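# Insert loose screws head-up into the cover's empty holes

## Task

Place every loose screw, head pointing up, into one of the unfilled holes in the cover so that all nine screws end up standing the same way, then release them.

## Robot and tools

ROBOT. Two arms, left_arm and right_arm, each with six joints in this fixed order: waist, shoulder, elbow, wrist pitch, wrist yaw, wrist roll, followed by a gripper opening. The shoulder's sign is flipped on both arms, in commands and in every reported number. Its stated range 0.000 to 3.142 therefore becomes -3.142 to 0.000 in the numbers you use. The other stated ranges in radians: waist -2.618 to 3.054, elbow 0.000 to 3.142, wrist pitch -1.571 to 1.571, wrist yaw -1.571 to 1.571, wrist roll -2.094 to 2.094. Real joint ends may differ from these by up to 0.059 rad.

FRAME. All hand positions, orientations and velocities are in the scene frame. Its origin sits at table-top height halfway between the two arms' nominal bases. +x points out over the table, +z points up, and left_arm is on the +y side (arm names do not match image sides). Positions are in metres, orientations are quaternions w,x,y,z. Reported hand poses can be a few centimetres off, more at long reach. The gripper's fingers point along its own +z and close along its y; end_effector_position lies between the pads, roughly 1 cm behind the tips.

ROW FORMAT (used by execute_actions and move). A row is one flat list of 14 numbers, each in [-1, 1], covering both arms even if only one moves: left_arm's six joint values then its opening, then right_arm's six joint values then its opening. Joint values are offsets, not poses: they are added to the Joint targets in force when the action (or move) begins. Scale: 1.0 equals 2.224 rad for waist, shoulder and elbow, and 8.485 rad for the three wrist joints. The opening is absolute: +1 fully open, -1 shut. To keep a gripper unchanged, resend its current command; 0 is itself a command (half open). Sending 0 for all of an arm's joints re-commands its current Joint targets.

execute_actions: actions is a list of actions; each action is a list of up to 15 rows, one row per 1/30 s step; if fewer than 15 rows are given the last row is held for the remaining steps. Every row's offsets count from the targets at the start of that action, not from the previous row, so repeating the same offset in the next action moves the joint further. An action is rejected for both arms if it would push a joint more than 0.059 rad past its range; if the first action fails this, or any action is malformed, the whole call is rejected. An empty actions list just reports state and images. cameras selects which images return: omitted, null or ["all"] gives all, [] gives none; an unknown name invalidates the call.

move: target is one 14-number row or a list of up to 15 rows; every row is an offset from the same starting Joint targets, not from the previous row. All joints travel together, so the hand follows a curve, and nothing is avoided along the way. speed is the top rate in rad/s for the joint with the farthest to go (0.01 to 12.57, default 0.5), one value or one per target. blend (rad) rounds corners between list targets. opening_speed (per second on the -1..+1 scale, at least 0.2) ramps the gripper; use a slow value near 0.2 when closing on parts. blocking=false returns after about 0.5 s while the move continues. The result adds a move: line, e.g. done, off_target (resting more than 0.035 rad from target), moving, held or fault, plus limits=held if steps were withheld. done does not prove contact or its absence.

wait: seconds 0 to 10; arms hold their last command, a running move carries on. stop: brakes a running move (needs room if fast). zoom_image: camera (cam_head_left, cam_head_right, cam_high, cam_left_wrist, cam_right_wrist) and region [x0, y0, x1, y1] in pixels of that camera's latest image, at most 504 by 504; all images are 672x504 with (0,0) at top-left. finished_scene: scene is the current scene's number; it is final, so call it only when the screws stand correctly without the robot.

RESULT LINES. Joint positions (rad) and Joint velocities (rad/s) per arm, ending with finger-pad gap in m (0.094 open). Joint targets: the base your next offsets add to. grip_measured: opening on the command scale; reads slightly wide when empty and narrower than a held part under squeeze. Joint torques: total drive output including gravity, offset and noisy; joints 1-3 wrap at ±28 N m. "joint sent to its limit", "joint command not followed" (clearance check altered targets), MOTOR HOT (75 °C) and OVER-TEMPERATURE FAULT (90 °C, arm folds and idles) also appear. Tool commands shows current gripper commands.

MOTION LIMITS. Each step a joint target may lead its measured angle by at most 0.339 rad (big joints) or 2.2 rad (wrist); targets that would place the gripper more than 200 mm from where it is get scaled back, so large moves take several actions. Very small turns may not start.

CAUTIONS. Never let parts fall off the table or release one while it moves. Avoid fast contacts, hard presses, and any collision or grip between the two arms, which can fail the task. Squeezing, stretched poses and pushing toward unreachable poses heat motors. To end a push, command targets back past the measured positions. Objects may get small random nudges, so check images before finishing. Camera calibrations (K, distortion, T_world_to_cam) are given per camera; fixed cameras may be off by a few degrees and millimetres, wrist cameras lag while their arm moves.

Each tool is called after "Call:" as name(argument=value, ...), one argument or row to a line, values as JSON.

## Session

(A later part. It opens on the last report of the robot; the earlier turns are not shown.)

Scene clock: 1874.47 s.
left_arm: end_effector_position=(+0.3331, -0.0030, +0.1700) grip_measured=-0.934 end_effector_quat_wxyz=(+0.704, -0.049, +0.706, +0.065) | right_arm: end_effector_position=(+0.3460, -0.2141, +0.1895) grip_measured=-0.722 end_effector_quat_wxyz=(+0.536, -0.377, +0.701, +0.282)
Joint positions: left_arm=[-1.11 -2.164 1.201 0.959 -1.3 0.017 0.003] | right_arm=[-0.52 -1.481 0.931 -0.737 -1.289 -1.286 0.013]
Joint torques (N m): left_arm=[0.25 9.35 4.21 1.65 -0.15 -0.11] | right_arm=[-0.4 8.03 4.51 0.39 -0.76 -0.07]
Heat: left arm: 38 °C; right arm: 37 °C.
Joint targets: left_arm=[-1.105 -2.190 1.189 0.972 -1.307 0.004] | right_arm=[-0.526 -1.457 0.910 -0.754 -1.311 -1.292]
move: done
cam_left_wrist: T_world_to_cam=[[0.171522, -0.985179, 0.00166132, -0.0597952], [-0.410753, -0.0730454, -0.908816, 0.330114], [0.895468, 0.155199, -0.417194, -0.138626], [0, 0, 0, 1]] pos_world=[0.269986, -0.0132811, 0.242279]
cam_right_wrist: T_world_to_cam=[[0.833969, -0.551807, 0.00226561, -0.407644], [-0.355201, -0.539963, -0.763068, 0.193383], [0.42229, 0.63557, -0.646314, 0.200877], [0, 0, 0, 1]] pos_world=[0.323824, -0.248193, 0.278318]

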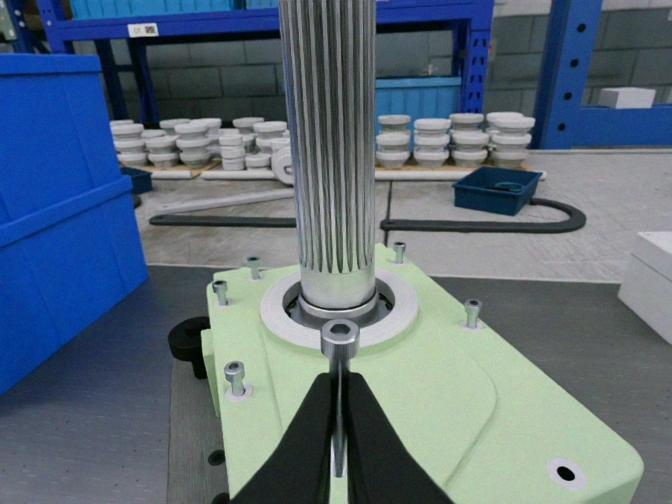

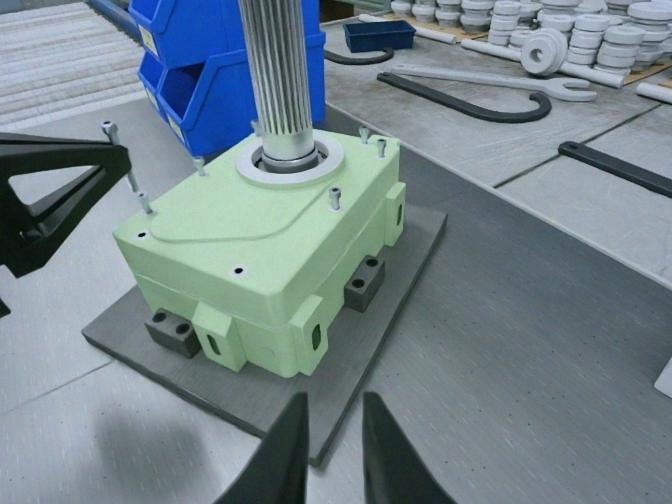

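Call:
zoom_image(
  camera="cam_right_wrist",
  region=[90, 110, 170, 240],
)

Call:
zoom_image(
  camera="cam_right_wrist",
  region=[120, 180, 160, 240],
)

Scaled by 3.877 (camera's finer frame: 960x720).

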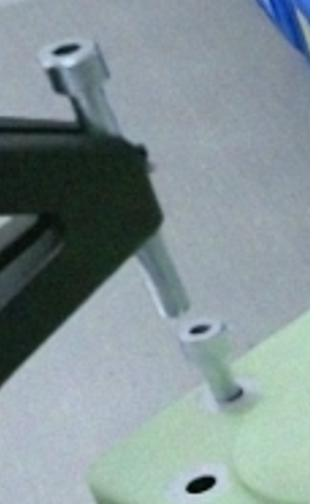

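Scaled by 8.400 (camera's finer frame: 960x720).

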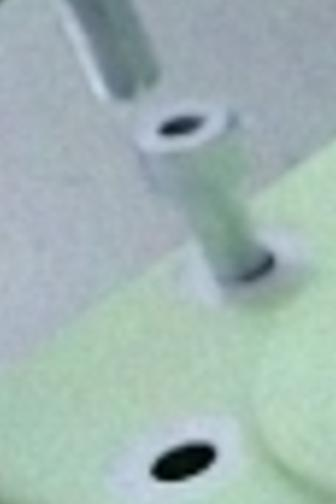

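Call:
move(
  target=[-0.007,-0.0189,-0.0144,0.0087,0,0,-1,0,0,0,0,0,0,-0.72],
  speed=0.2,
  cameras=["cam_left_wrist","cam_right_wrist"],
)

Call:
zoom_image(
  camera="cam_right_wrist",
  region=[110, 190, 170, 250],
)

Call:
zoom_image(
  camera="cam_left_wrist",
  region=[310, 404, 370, 504],
)

Scene clock: 1926.77 s.
left_arm: end_effector_position=(+0.3299, -0.0013, +0.1514) grip_measured=-0.934 end_effector_quat_wxyz=(+0.704, -0.049, +0.706, +0.062) | right_arm: end_effector_position=(+0.3460, -0.2141, +0.1895) grip_measured=-0.722 end_effector_quat_wxyz=(+0.536, -0.377, +0.701, +0.282)
Joint positions: left_arm=[-1.115 -2.204 1.17 1.033 -1.3 0.017 0.003] | right_arm=[-0.52 -1.481 0.931 -0.737 -1.289 -1.286 0.013]
Joint torques (N m): left_arm=[-0.44 9.32 3.89 1.67 -0.13 -0.17] | right_arm=[-0.4 8.05 4.51 0.39 -0.76 -0.07]
Heat: left arm: 37 °C; right arm: 36 °C.
Joint targets: left_arm=[-1.120 -2.232 1.158 1.045 -1.307 0.004] | right_arm=[-0.526 -1.457 0.910 -0.754 -1.311 -1.292]
move: done
cam_left_wrist: T_world_to_cam=[[0.167018, -0.985941, 0.00494841, -0.0565704], [-0.409911, -0.0740017, -0.909119, 0.311756], [0.896704, 0.149811, -0.416508, -0.144359], [0, 0, 0, 1]] pos_world=[0.266688, -0.011078, 0.223576]
cam_right_wrist: T_world_to_cam=[[0.833969, -0.551807, 0.00226561, -0.407644], [-0.355201, -0.539963, -0.763068, 0.193383], [0.42229, 0.63557, -0.646314, 0.200877], [0, 0, 0, 1]] pos_world=[0.323824, -0.248193, 0.278318]

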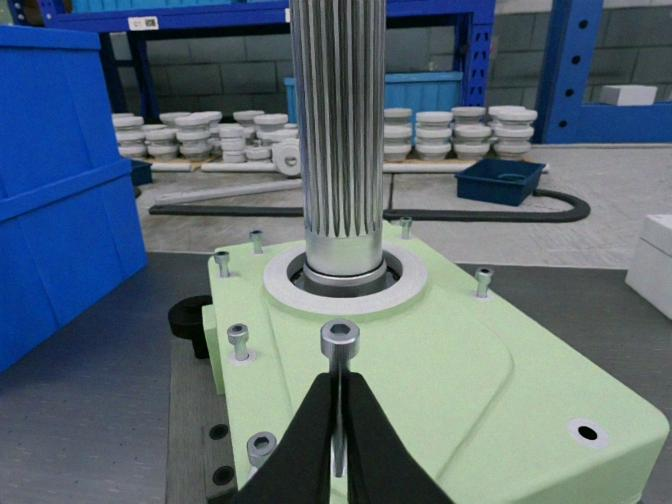

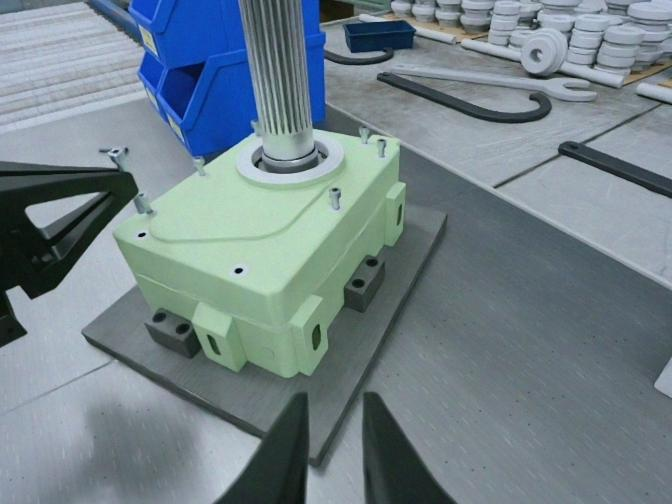

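Scaled by 8.400 (camera's finer frame: 960x720).

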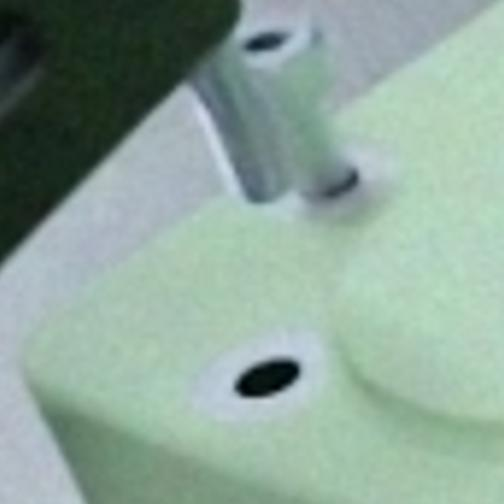

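Scaled by 5.040 (camera's finer frame: 960x720).

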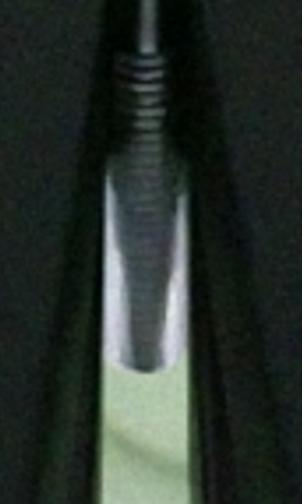

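Call:
move(
  target=[-0.0065,-0.0031,-0.0099,0.0031,0,0,-1,0,0,0,0,0,0,-0.72],
  speed=0.15,
  cameras=["cam_left_wrist","cam_right_wrist"],
)

Call:
zoom_image(
  camera="cam_right_wrist",
  region=[110, 190, 170, 250],
)

Call:
zoom_image(
  camera="cam_left_wrist",
  region=[310, 404, 370, 504],
)

Scene clock: 1950.27 s.
left_arm: end_effector_position=(+0.3233, -0.0030, +0.1466) grip_measured=-0.934 end_effector_quat_wxyz=(+0.705, -0.045, +0.706, +0.056) | right_arm: end_effector_position=(+0.3460, -0.2141, +0.1895) grip_measured=-0.722 end_effector_quat_wxyz=(+0.536, -0.377, +0.701, +0.282)
Joint positions: left_arm=[-1.129 -2.209 1.15 1.059 -1.3 0.017 0.003] | right_arm=[-0.52 -1.481 0.931 -0.737 -1.289 -1.286 0.013]
Joint torques (N m): left_arm=[-0.42 8.92 3.52 1.65 -0.11 -0.12] | right_arm=[-0.4 8.05 4.51 0.39 -0.77 -0.07]
Heat: left arm: 37 °C; right arm: 36 °C.
Joint targets: left_arm=[-1.135 -2.238 1.136 1.072 -1.307 0.004] | right_arm=[-0.526 -1.457 0.910 -0.754 -1.311 -1.292]
move: done
cam_left_wrist: T_world_to_cam=[[0.153104, -0.988189, 0.00644762, -0.0529223], [-0.410364, -0.0695121, -0.909269, 0.304621], [0.898977, 0.136567, -0.41616, -0.140927], [0, 0, 0, 1]] pos_world=[0.259798, -0.0118765, 0.218675]
cam_right_wrist: T_world_to_cam=[[0.833969, -0.551807, 0.00226561, -0.407644], [-0.355201, -0.539963, -0.763068, 0.193383], [0.42229, 0.63557, -0.646314, 0.200877], [0, 0, 0, 1]] pos_world=[0.323824, -0.248193, 0.278318]

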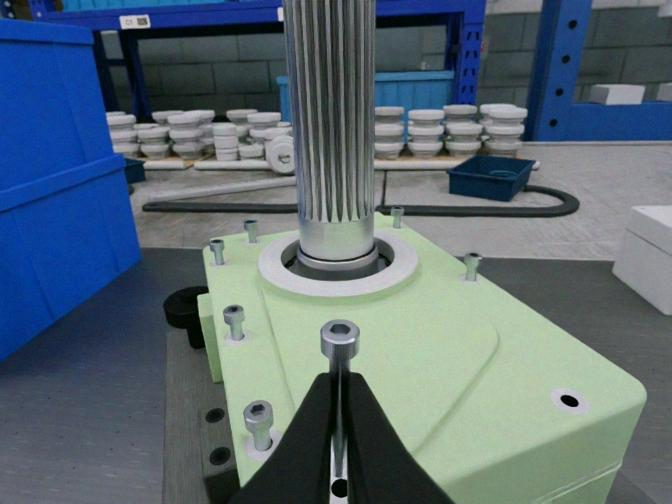

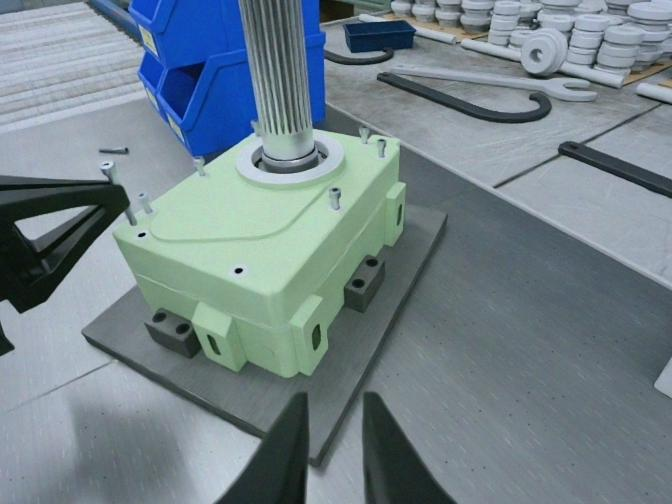

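Scaled by 8.400 (camera's finer frame: 960x720).

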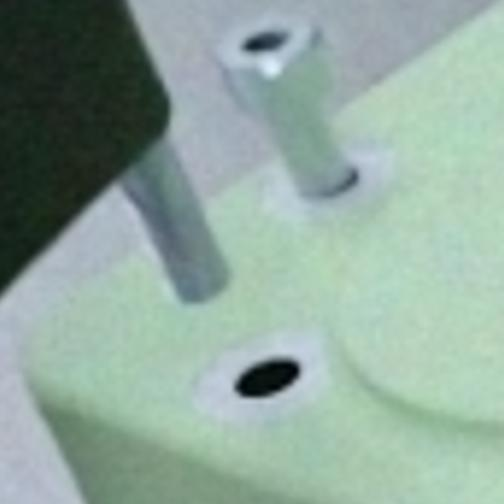

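Scaled by 5.040 (camera's finer frame: 960x720).

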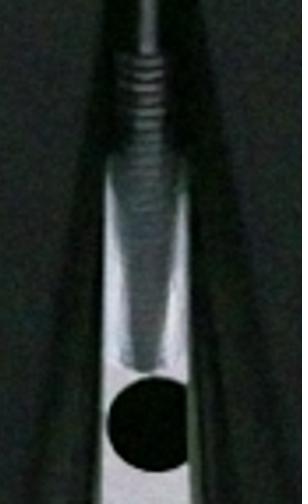

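Call:
move(
  target=[0.0067,0,0.0175,0,0,0,-1,0,0,0,0,0,0,-0.72],
  speed=0.1,
  cameras=["cam_left_wrist","cam_right_wrist"],
)

Call:
zoom_image(
  camera="cam_right_wrist",
  region=[110, 190, 170, 250],
)

Call:
zoom_image(
  camera="cam_left_wrist",
  region=[310, 404, 370, 504],
)

Scene clock: 1984.10 s.
left_arm: end_effector_position=(+0.3247, -0.0017, +0.1467) grip_measured=-0.934 end_effector_quat_wxyz=(+0.705, -0.046, +0.705, +0.057) | right_arm: end_effector_position=(+0.3460, -0.2141, +0.1895) grip_measured=-0.722 end_effector_quat_wxyz=(+0.536, -0.377, +0.701, +0.282)
Joint positions: left_arm=[-1.126 -2.209 1.15 1.06 -1.3 0.017 0.003] | right_arm=[-0.52 -1.481 0.931 -0.737 -1.289 -1.286 0.013]
Joint torques (N m): left_arm=[0.46 8.91 6.65 1.63 -0.09 -0.12] | right_arm=[-0.4 8.03 4.51 0.39 -0.76 -0.07]
Heat: left arm: 36 °C; right arm: 36 °C.
Joint targets: left_arm=[-1.120 -2.238 1.174 1.072 -1.307 0.004] | right_arm=[-0.526 -1.457 0.910 -0.754 -1.311 -1.292]
move: done
cam_left_wrist: T_world_to_cam=[[0.156789, -0.987603, 0.0075411, -0.0531463], [-0.409682, -0.0719838, -0.909384, 0.305279], [0.898653, 0.139492, -0.415889, -0.142207], [0, 0, 0, 1]] pos_world=[0.261195, -0.0106755, 0.218875]
cam_right_wrist: T_world_to_cam=[[0.833969, -0.551807, 0.00226561, -0.407644], [-0.355201, -0.539963, -0.763068, 0.193383], [0.42229, 0.63557, -0.646314, 0.200877], [0, 0, 0, 1]] pos_world=[0.323824, -0.248193, 0.278318]

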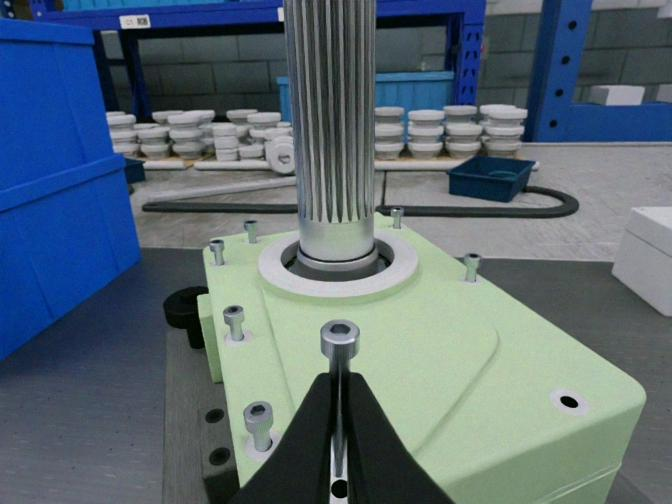

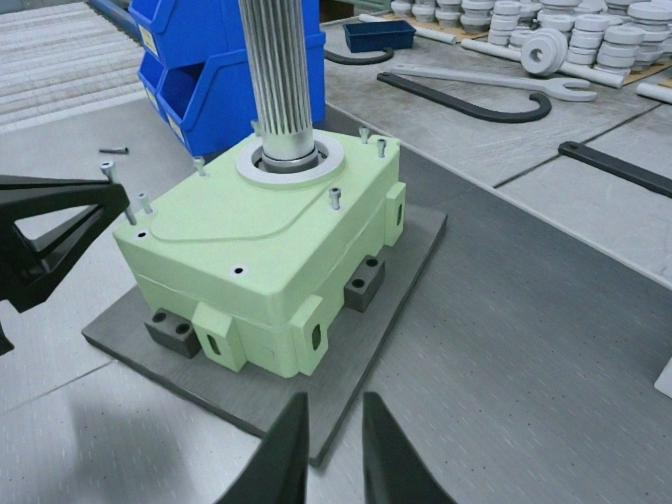

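Scaled by 8.400 (camera's finer frame: 960x720).

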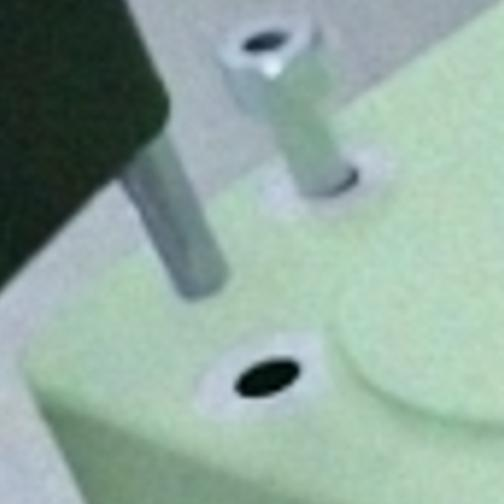

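Scaled by 5.040 (camera's finer frame: 960x720).

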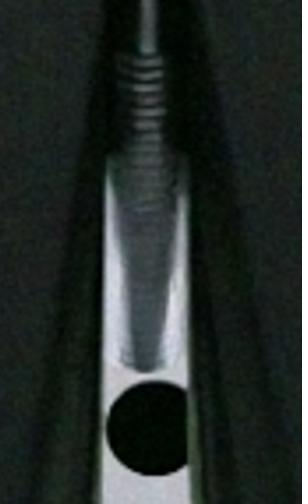

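Call:
move(
  target=[0.0018,0,0.005,0,0,0,-1,0,0,0,0,0,0,-0.72],
  speed=0.1,
  cameras=["cam_left_wrist","cam_right_wrist"],
)

Call:
zoom_image(
  camera="cam_right_wrist",
  region=[110, 190, 170, 250],
)

Call:
zoom_image(
  camera="cam_left_wrist",
  region=[310, 404, 370, 504],
)

Scene clock: 1992.17 s.
left_arm: end_effector_position=(+0.3270, -0.0025, +0.1504) grip_measured=-0.934 end_effector_quat_wxyz=(+0.706, -0.052, +0.704, +0.054) | right_arm: end_effector_position=(+0.3460, -0.2141, +0.1895) grip_measured=-0.722 end_effector_quat_wxyz=(+0.536, -0.377, +0.701, +0.282)
Joint positions: left_arm=[-1.122 -2.209 1.162 1.06 -1.3 0.017 0.003] | right_arm=[-0.52 -1.481 0.931 -0.737 -1.289 -1.286 0.013]
Joint torques (N m): left_arm=[0.38 8.94 6.64 1.64 -0.1 -0.14] | right_arm=[-0.4 8.03 4.49 0.39 -0.76 -0.07]
Heat: left arm: 36 °C; right arm: 36 °C.
Joint targets: left_arm=[-1.116 -2.238 1.186 1.072 -1.307 0.004] | right_arm=[-0.526 -1.457 0.910 -0.754 -1.311 -1.292]
move: done
cam_left_wrist: T_world_to_cam=[[0.160606, -0.986821, 0.0197375, -0.0573775], [-0.404684, -0.0840752, -0.910584, 0.307986], [0.900243, 0.138257, -0.412854, -0.143667], [0, 0, 0, 1]] pos_world=[0.263187, -0.0108644, 0.222266]
cam_right_wrist: T_world_to_cam=[[0.833969, -0.551807, 0.00226561, -0.407644], [-0.355201, -0.539963, -0.763068, 0.193383], [0.42229, 0.63557, -0.646314, 0.200877], [0, 0, 0, 1]] pos_world=[0.323824, -0.248193, 0.278318]

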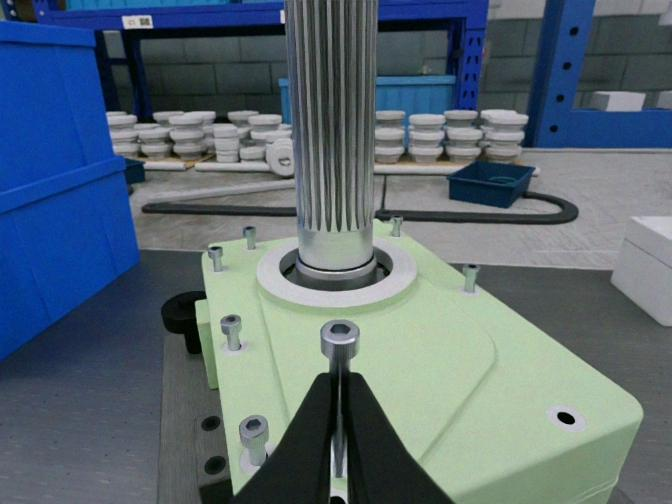

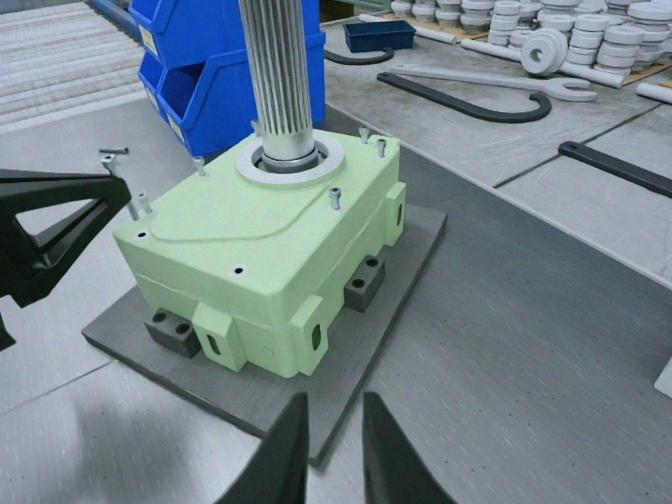

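Scaled by 8.400 (camera's finer frame: 960x720).

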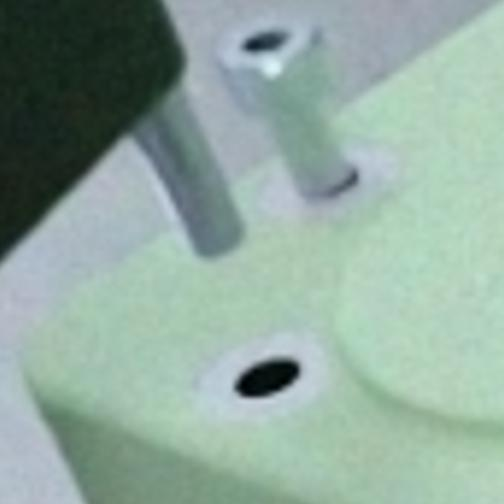

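Scaled by 5.040 (camera's finer frame: 960x720).

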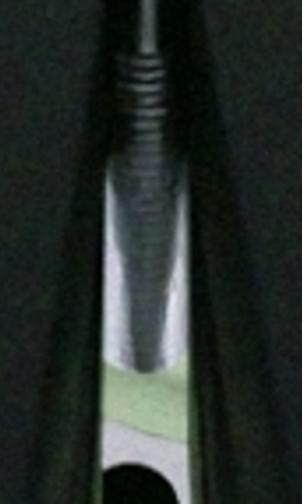

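Call:
move(
  target=[0,-0.0067,0,0,0,0,-1,0,0,0,0,0,0,-0.72],
  speed=0.1,
  cameras=["cam_left_wrist","cam_right_wrist"],
)

Call:
zoom_image(
  camera="cam_right_wrist",
  region=[110, 190, 170, 250],
)

Call:
zoom_image(
  camera="cam_left_wrist",
  region=[310, 404, 370, 504],
)

Scene clock: 2004.60 s.
left_arm: end_effector_position=(+0.3272, -0.0030, +0.1442) grip_measured=-0.934 end_effector_quat_wxyz=(+0.705, -0.048, +0.705, +0.059) | right_arm: end_effector_position=(+0.3460, -0.2141, +0.1895) grip_measured=-0.722 end_effector_quat_wxyz=(+0.536, -0.377, +0.701, +0.282)
Joint positions: left_arm=[-1.122 -2.223 1.164 1.061 -1.301 0.017 0.003] | right_arm=[-0.52 -1.481 0.931 -0.737 -1.289 -1.286 0.013]
Joint torques (N m): left_arm=[0.35 9.01 6.46 1.65 -0.13 -0.15] | right_arm=[-0.4 8.03 4.49 0.39 -0.76 -0.07]
Heat: left arm: 36 °C; right arm: 36 °C.
Joint targets: left_arm=[-1.116 -2.253 1.186 1.072 -1.307 0.004] | right_arm=[-0.526 -1.457 0.910 -0.754 -1.311 -1.292]
move: done
cam_left_wrist: T_world_to_cam=[[0.160986, -0.986928, 0.00756455, -0.0562179], [-0.409365, -0.0737453, -0.909385, 0.303759], [0.898055, 0.143302, -0.415886, -0.145195], [0, 0, 0, 1]] pos_world=[0.263792, -0.0122756, 0.216275]
cam_right_wrist: T_world_to_cam=[[0.833969, -0.551807, 0.00226561, -0.407644], [-0.355201, -0.539963, -0.763068, 0.193383], [0.42229, 0.63557, -0.646314, 0.200877], [0, 0, 0, 1]] pos_world=[0.323824, -0.248193, 0.278318]

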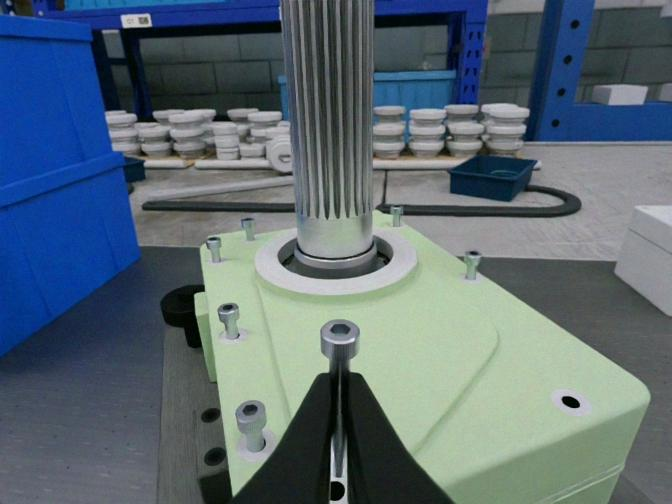

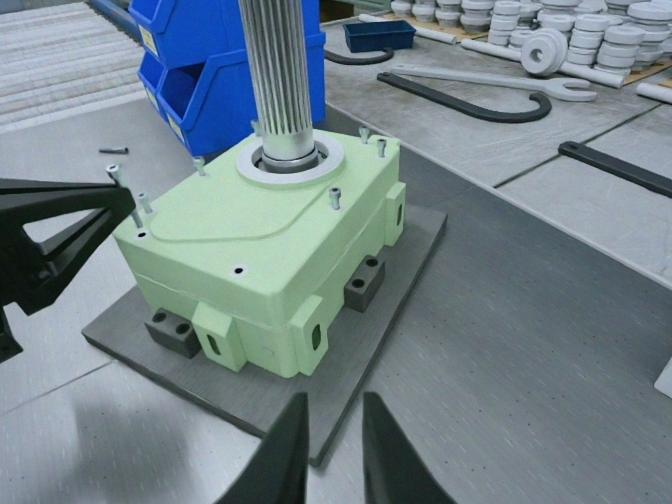

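Scaled by 8.400 (camera's finer frame: 960x720).

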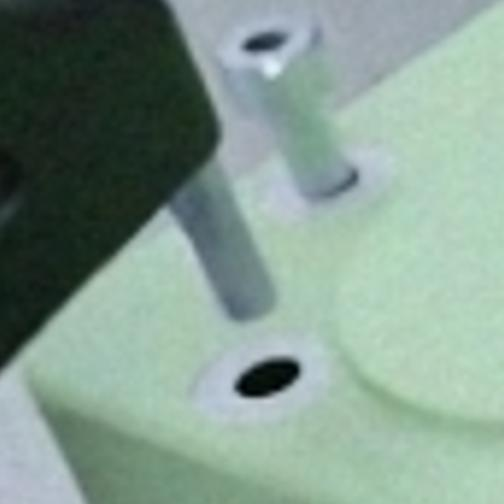

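Scaled by 5.040 (camera's finer frame: 960x720).

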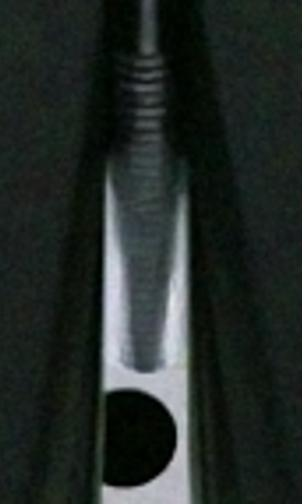

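Call:
execute_actions(
  actions=[
    [[-0.0054,0,0,0,-0.0006,0,-1,0,0,0,0,0,0,-0.72]],
  ],
  cameras=["cam_left_wrist","cam_right_wrist"],
)

Call:
zoom_image(
  camera="cam_right_wrist",
  region=[110, 190, 170, 250],
)

Call:
zoom_image(
  camera="cam_left_wrist",
  region=[310, 404, 370, 504],
)

Scene clock: 2042.63 s.
left_arm: end_effector_position=(+0.3271, -0.0024, +0.1442) grip_measured=-0.934 end_effector_quat_wxyz=(+0.705, -0.049, +0.705, +0.060) | right_arm: end_effector_position=(+0.3460, -0.2141, +0.1895) grip_measured=-0.722 end_effector_quat_wxyz=(+0.536, -0.377, +0.701, +0.282)
Joint positions: left_arm=[-1.122 -2.223 1.164 1.061 -1.304 0.017 0.003] | right_arm=[-0.52 -1.481 0.931 -0.737 -1.289 -1.286 0.013]
Joint torques (N m): left_arm=[-0.61 9.05 6.53 1.62 -0.11 -0.15] | right_arm=[-0.42 8.05 4.51 0.39 -0.76 -0.07]
Heat: left arm: 36 °C; right arm: 36 °C.
Joint targets: left_arm=[-1.128 -2.253 1.186 1.072 -1.312 0.004] | right_arm=[-0.526 -1.457 0.910 -0.754 -1.311 -1.292]
cam_left_wrist: T_world_to_cam=[[0.164384, -0.986368, 0.00752669, -0.0566878], [-0.409111, -0.07512, -0.909387, 0.303663], [0.897556, 0.146409, -0.415882, -0.144992], [0, 0, 0, 1]] pos_world=[0.263689, -0.0118756, 0.216275]
cam_right_wrist: T_world_to_cam=[[0.833969, -0.551807, 0.00226561, -0.407644], [-0.355201, -0.539963, -0.763068, 0.193383], [0.42229, 0.63557, -0.646314, 0.200877], [0, 0, 0, 1]] pos_world=[0.323824, -0.248193, 0.278318]

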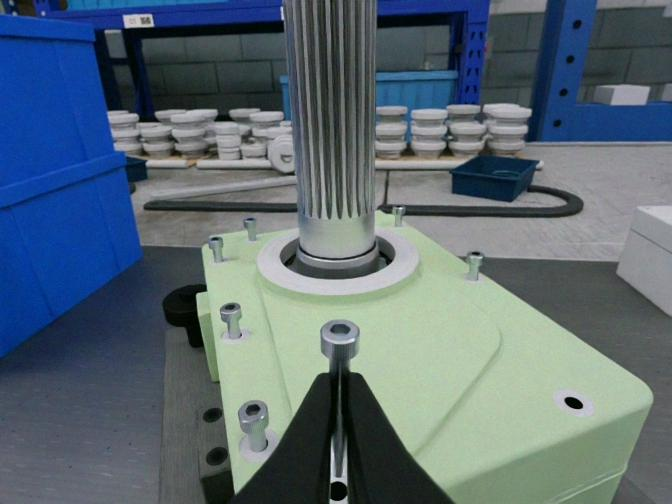

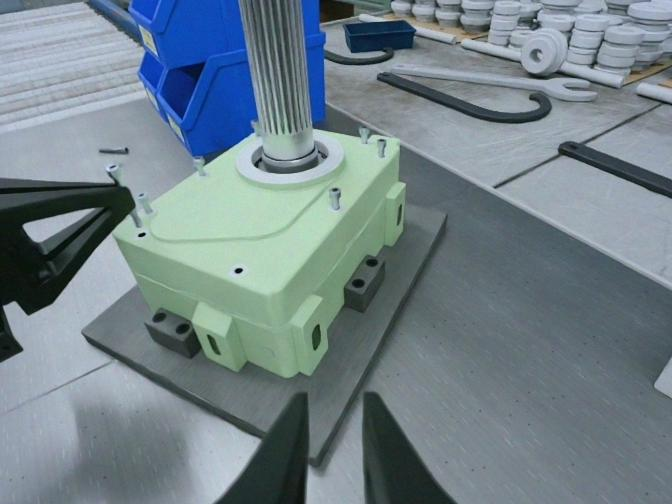

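Scaled by 8.400 (camera's finer frame: 960x720).

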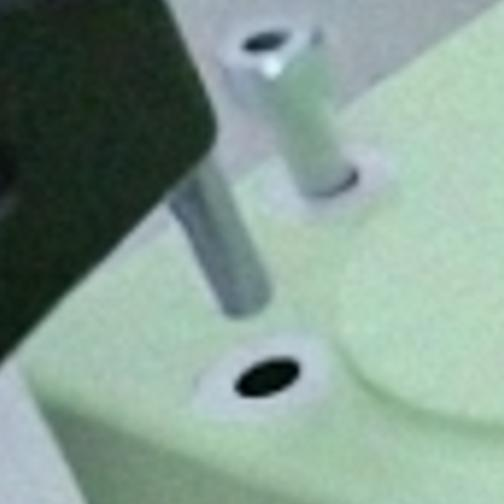

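Scaled by 5.040 (camera's finer frame: 960x720).

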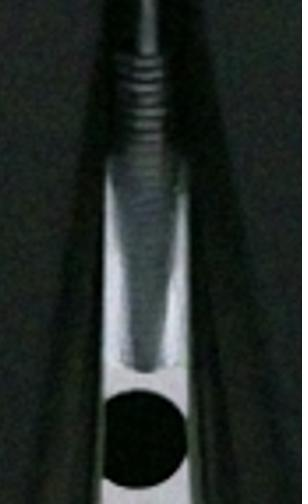

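Call:
execute_actions(
  actions=[
    [[-0.0012,0,0,0,-0.0006,0,-1,0,0,0,0,0,0,-0.72]],
  ],
  cameras=["cam_left_wrist","cam_right_wrist"],
)

Call:
zoom_image(
  camera="cam_right_wrist",
  region=[110, 190, 170, 250],
)

Call:
zoom_image(
  camera="cam_left_wrist",
  region=[310, 404, 370, 504],
)

Scene clock: 2058.93 s.
left_arm: end_effector_position=(+0.3257, -0.0026, +0.1442) grip_measured=-0.934 end_effector_quat_wxyz=(+0.705, -0.050, +0.705, +0.061) | right_arm: end_effector_position=(+0.3460, -0.2141, +0.1895) grip_measured=-0.722 end_effector_quat_wxyz=(+0.536, -0.377, +0.701, +0.282)
Joint positions: left_arm=[-1.125 -2.223 1.164 1.061 -1.309 0.017 0.003] | right_arm=[-0.52 -1.481 0.931 -0.737 -1.289 -1.286 0.013]
Joint torques (N m): left_arm=[-0.34 9.06 6.46 1.61 -0.11 -0.11] | right_arm=[-0.4 8.03 4.51 0.39 -0.76 -0.07]
Heat: left arm: 36 °C; right arm: 36 °C.
Joint targets: left_arm=[-1.131 -2.253 1.186 1.072 -1.317 0.004] | right_arm=[-0.526 -1.457 0.910 -0.754 -1.311 -1.292]
cam_left_wrist: T_world_to_cam=[[0.166263, -0.986053, 0.00753159, -0.0573586], [-0.408972, -0.0759046, -0.909384, 0.303054], [0.897273, 0.148116, -0.415889, -0.143669], [0, 0, 0, 1]] pos_world=[0.262388, -0.0122756, 0.216275]
cam_right_wrist: T_world_to_cam=[[0.833969, -0.551807, 0.00226561, -0.407644], [-0.355201, -0.539963, -0.763068, 0.193383], [0.42229, 0.63557, -0.646314, 0.200877], [0, 0, 0, 1]] pos_world=[0.323824, -0.248193, 0.278318]

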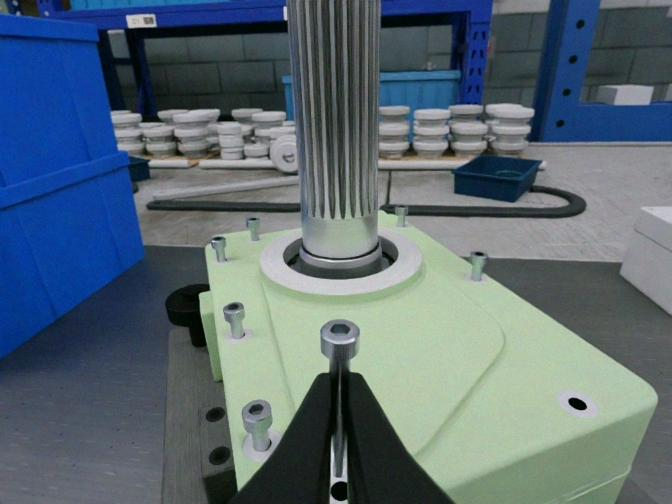

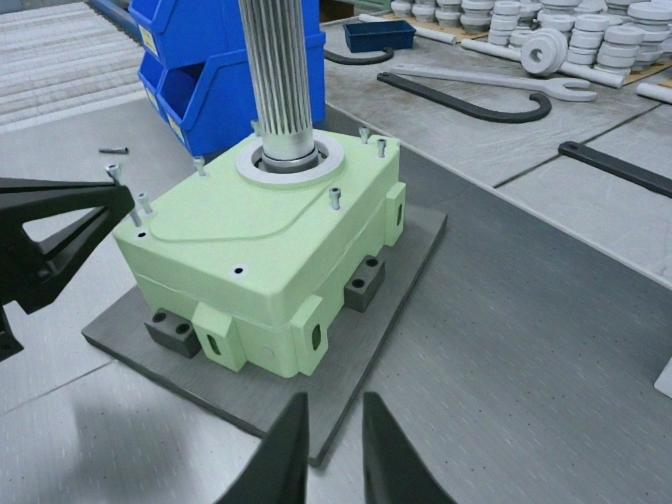

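Scaled by 8.400 (camera's finer frame: 960x720).

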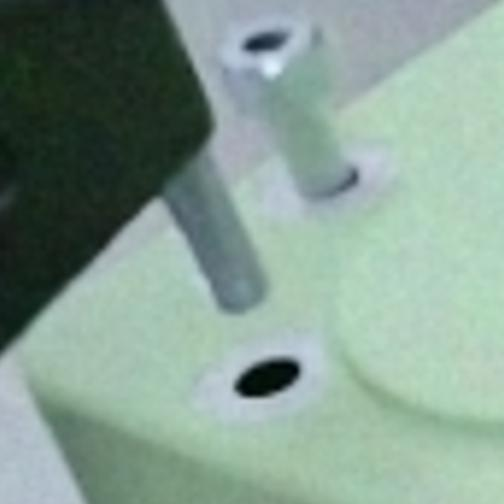

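Scaled by 5.040 (camera's finer frame: 960x720).

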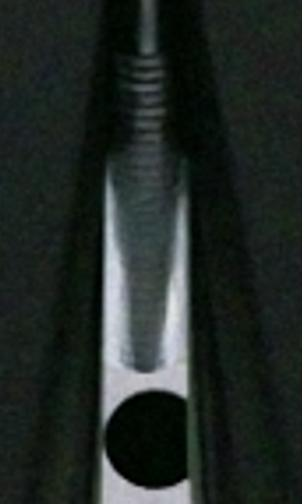

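Call:
execute_actions(
  actions=[
    [[-0.0016,0,0,0,0,0,-1,0,0,0,0,0,0,-0.72]],
  ],
  cameras=["cam_left_wrist","cam_right_wrist"],
)

Call:
zoom_image(
  camera="cam_right_wrist",
  region=[110, 190, 170, 250],
)

Call:
zoom_image(
  camera="cam_left_wrist",
  region=[310, 404, 370, 504],
)

Scene clock: 2069.13 s.
left_arm: end_effector_position=(+0.3246, -0.0036, +0.1442) grip_measured=-0.934 end_effector_quat_wxyz=(+0.705, -0.049, +0.705, +0.060) | right_arm: end_effector_position=(+0.3460, -0.2141, +0.1895) grip_measured=-0.722 end_effector_quat_wxyz=(+0.536, -0.377, +0.701, +0.282)
Joint positions: left_arm=[-1.128 -2.223 1.164 1.061 -1.31 0.017 0.003] | right_arm=[-0.52 -1.481 0.931 -0.737 -1.289 -1.286 0.013]
Joint torques (N m): left_arm=[-0.42 9.05 6.57 1.64 -0.11 -0.13] | right_arm=[-0.4 8.05 4.51 0.39 -0.76 -0.07]
Heat: left arm: 36 °C; right arm: 36 °C.
Joint targets: left_arm=[-1.134 -2.253 1.186 1.072 -1.317 0.004] | right_arm=[-0.526 -1.457 0.910 -0.754 -1.311 -1.292]
cam_left_wrist: T_world_to_cam=[[0.163622, -0.986494, 0.00754093, -0.0572826], [-0.409173, -0.0748176, -0.909384, 0.302611], [0.897667, 0.14571, -0.415888, -0.1427], [0, 0, 0, 1]] pos_world=[0.26129, -0.0130756, 0.216275]
cam_right_wrist: T_world_to_cam=[[0.833969, -0.551807, 0.00226561, -0.407644], [-0.355201, -0.539963, -0.763068, 0.193383], [0.42229, 0.63557, -0.646314, 0.200877], [0, 0, 0, 1]] pos_world=[0.323824, -0.248193, 0.278318]

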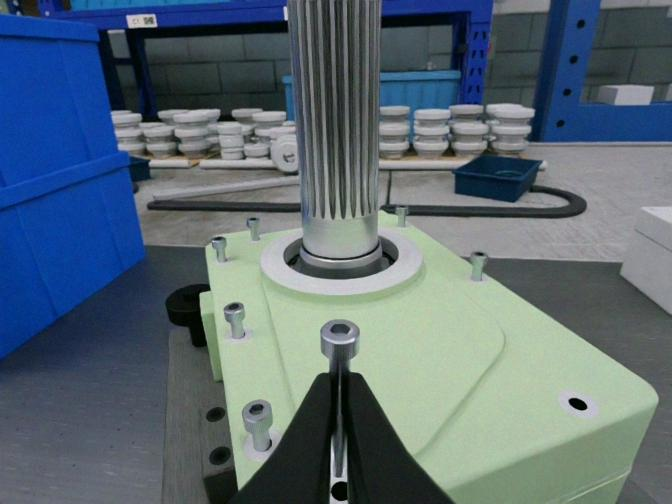

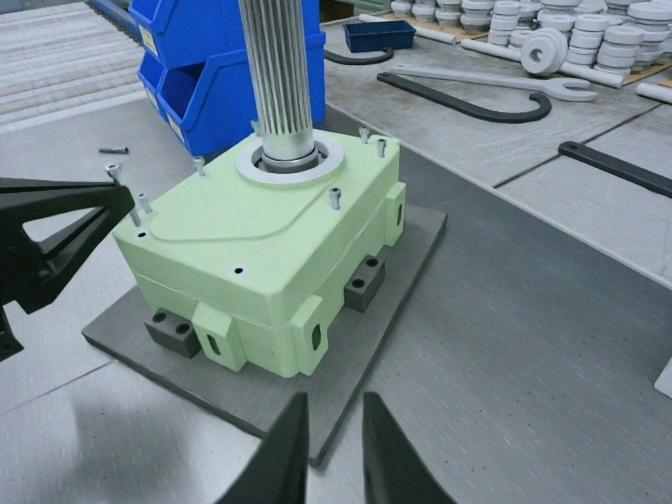

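Scaled by 8.400 (camera's finer frame: 960x720).

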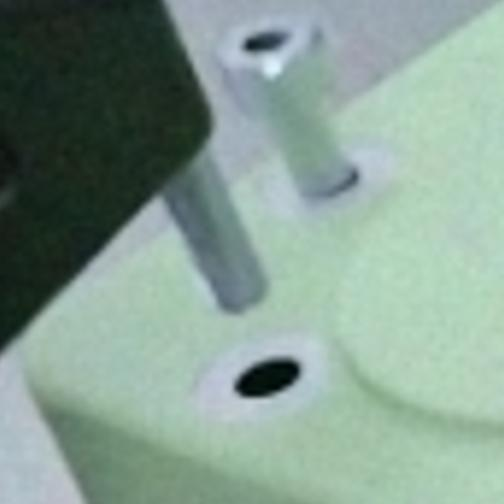

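Scaled by 5.040 (camera's finer frame: 960x720).

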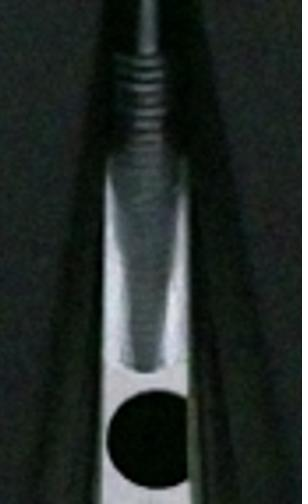

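Call:
execute_actions(
  actions=[
    [[-0.0018,0,0,0,0,0,-1,0,0,0,0,0,0,-0.72]],
  ],
  cameras=["cam_left_wrist","cam_right_wrist"],
)

Call:
zoom_image(
  camera="cam_right_wrist",
  region=[110, 190, 170, 250],
)

Call:
zoom_image(
  camera="cam_left_wrist",
  region=[310, 404, 370, 504],
)

Scene clock: 2077.70 s.
left_arm: end_effector_position=(+0.3230, -0.0052, +0.1442) grip_measured=-0.934 end_effector_quat_wxyz=(+0.705, -0.047, +0.705, +0.058) | right_arm: end_effector_position=(+0.3460, -0.2141, +0.1895) grip_measured=-0.722 end_effector_quat_wxyz=(+0.536, -0.377, +0.701, +0.282)
Joint positions: left_arm=[-1.133 -2.223 1.164 1.061 -1.31 0.017 0.003] | right_arm=[-0.52 -1.481 0.931 -0.737 -1.289 -1.286 0.013]
Joint torques (N m): left_arm=[-0.54 8.96 6.54 1.62 -0.12 -0.14] | right_arm=[-0.42 8.03 4.52 0.39 -0.76 -0.07]
Heat: left arm: 36 °C; right arm: 36 °C.
Joint targets: left_arm=[-1.138 -2.253 1.186 1.072 -1.317 0.004] | right_arm=[-0.526 -1.457 0.910 -0.754 -1.311 -1.292]
cam_left_wrist: T_world_to_cam=[[0.159468, -0.987174, 0.00760748, -0.0571343], [-0.409482, -0.0731555, -0.909381, 0.30193], [0.898273, 0.141902, -0.415896, -0.141212], [0, 0, 0, 1]] pos_world=[0.259593, -0.0142755, 0.216275]
cam_right_wrist: T_world_to_cam=[[0.833969, -0.551807, 0.00226561, -0.407644], [-0.355201, -0.539963, -0.763068, 0.193383], [0.42229, 0.63557, -0.646314, 0.200877], [0, 0, 0, 1]] pos_world=[0.323824, -0.248193, 0.278318]

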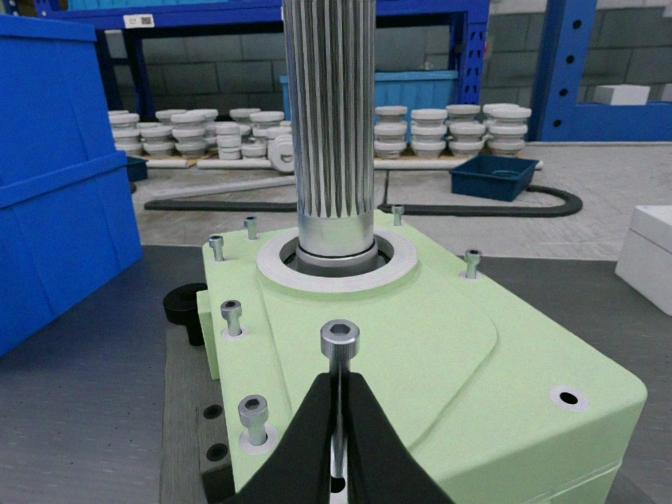

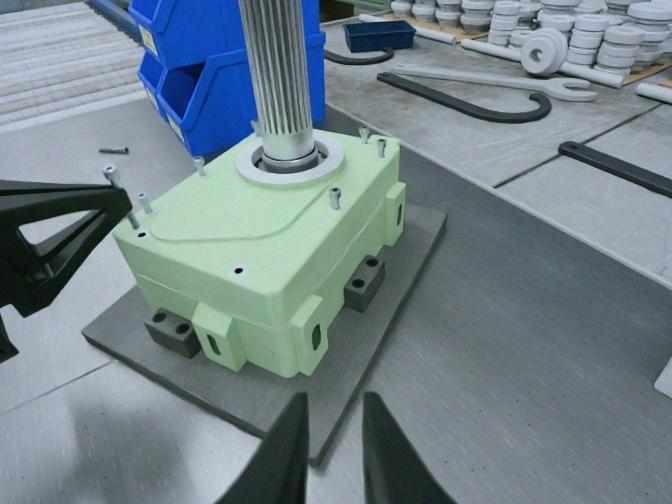

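Scaled by 8.400 (camera's finer frame: 960x720).

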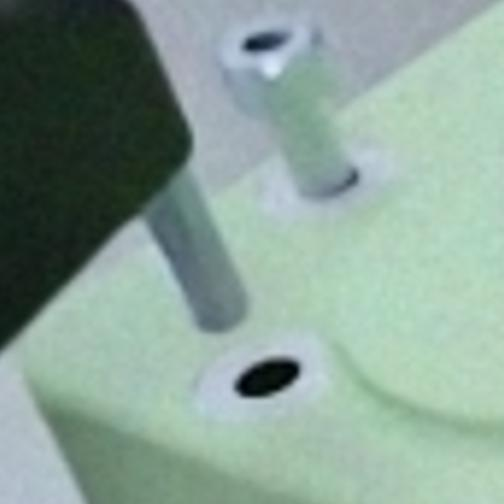

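Scaled by 5.040 (camera's finer frame: 960x720).

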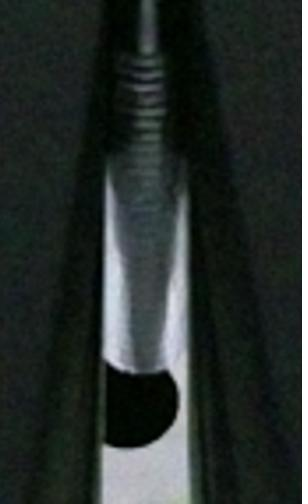

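Call:
execute_actions(
  actions=[
    [[0.009,0,0,0,0,0,-1,0,0,0,0,0,0,-0.72]],
    [[-0.0079,0,0,0,0,0,-1,0,0,0,0,0,0,-0.72]],
  ],
  cameras=["cam_left_wrist","cam_right_wrist"],
)

Call:
zoom_image(
  camera="cam_right_wrist",
  region=[110, 190, 170, 250],
)

Call:
zoom_image(
  camera="cam_left_wrist",
  region=[310, 404, 370, 504],
)

Scene clock: 2095.10 s.
left_arm: end_effector_position=(+0.3238, -0.0044, +0.1442) grip_measured=-0.934 end_effector_quat_wxyz=(+0.705, -0.048, +0.705, +0.059) | right_arm: end_effector_position=(+0.3460, -0.2141, +0.1895) grip_measured=-0.722 end_effector_quat_wxyz=(+0.536, -0.377, +0.701, +0.282)
Joint positions: left_arm=[-1.13 -2.223 1.164 1.061 -1.31 0.017 0.003] | right_arm=[-0.52 -1.481 0.931 -0.737 -1.289 -1.286 0.013]
Joint torques (N m): left_arm=[-0.46 9.13 6.43 1.64 -0.09 -0.15] | right_arm=[-0.4 8.03 4.49 0.39 -0.76 -0.07]
Heat: left arm: 36 °C; right arm: 36 °C.
Joint targets: left_arm=[-1.136 -2.253 1.186 1.072 -1.317 0.004] | right_arm=[-0.526 -1.457 0.910 -0.754 -1.311 -1.292]
cam_left_wrist: T_world_to_cam=[[0.161742, -0.986804, 0.00753603, -0.0572412], [-0.409308, -0.0740324, -0.909388, 0.302245], [0.897946, 0.144002, -0.415881, -0.141903], [0, 0, 0, 1]] pos_world=[0.260391, -0.0136756, 0.216275]
cam_right_wrist: T_world_to_cam=[[0.833969, -0.551807, 0.00226561, -0.407644], [-0.355201, -0.539963, -0.763068, 0.193383], [0.42229, 0.63557, -0.646314, 0.200877], [0, 0, 0, 1]] pos_world=[0.323824, -0.248193, 0.278318]

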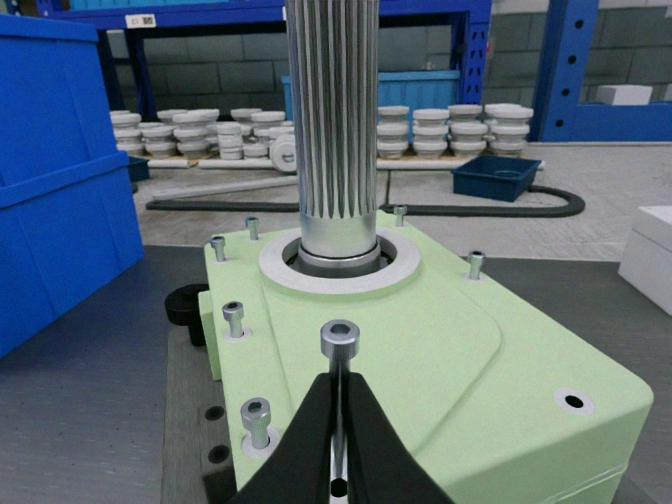

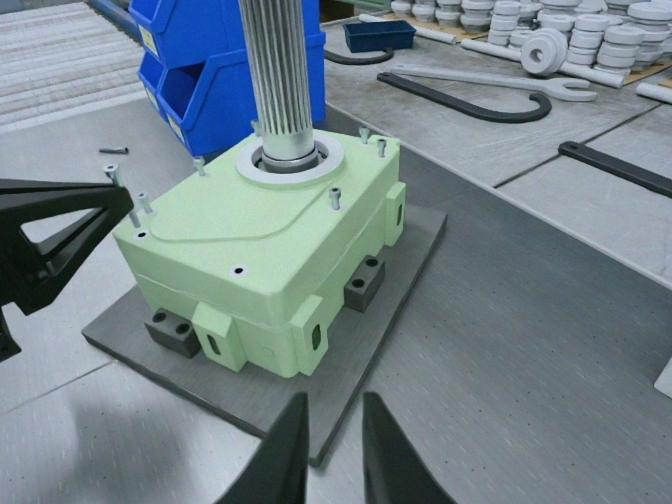

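Scaled by 8.400 (camera's finer frame: 960x720).

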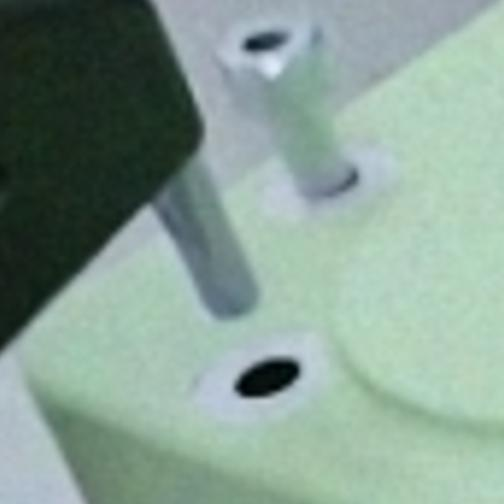

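Scaled by 5.040 (camera's finer frame: 960x720).

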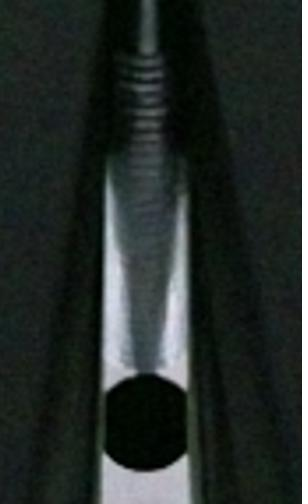

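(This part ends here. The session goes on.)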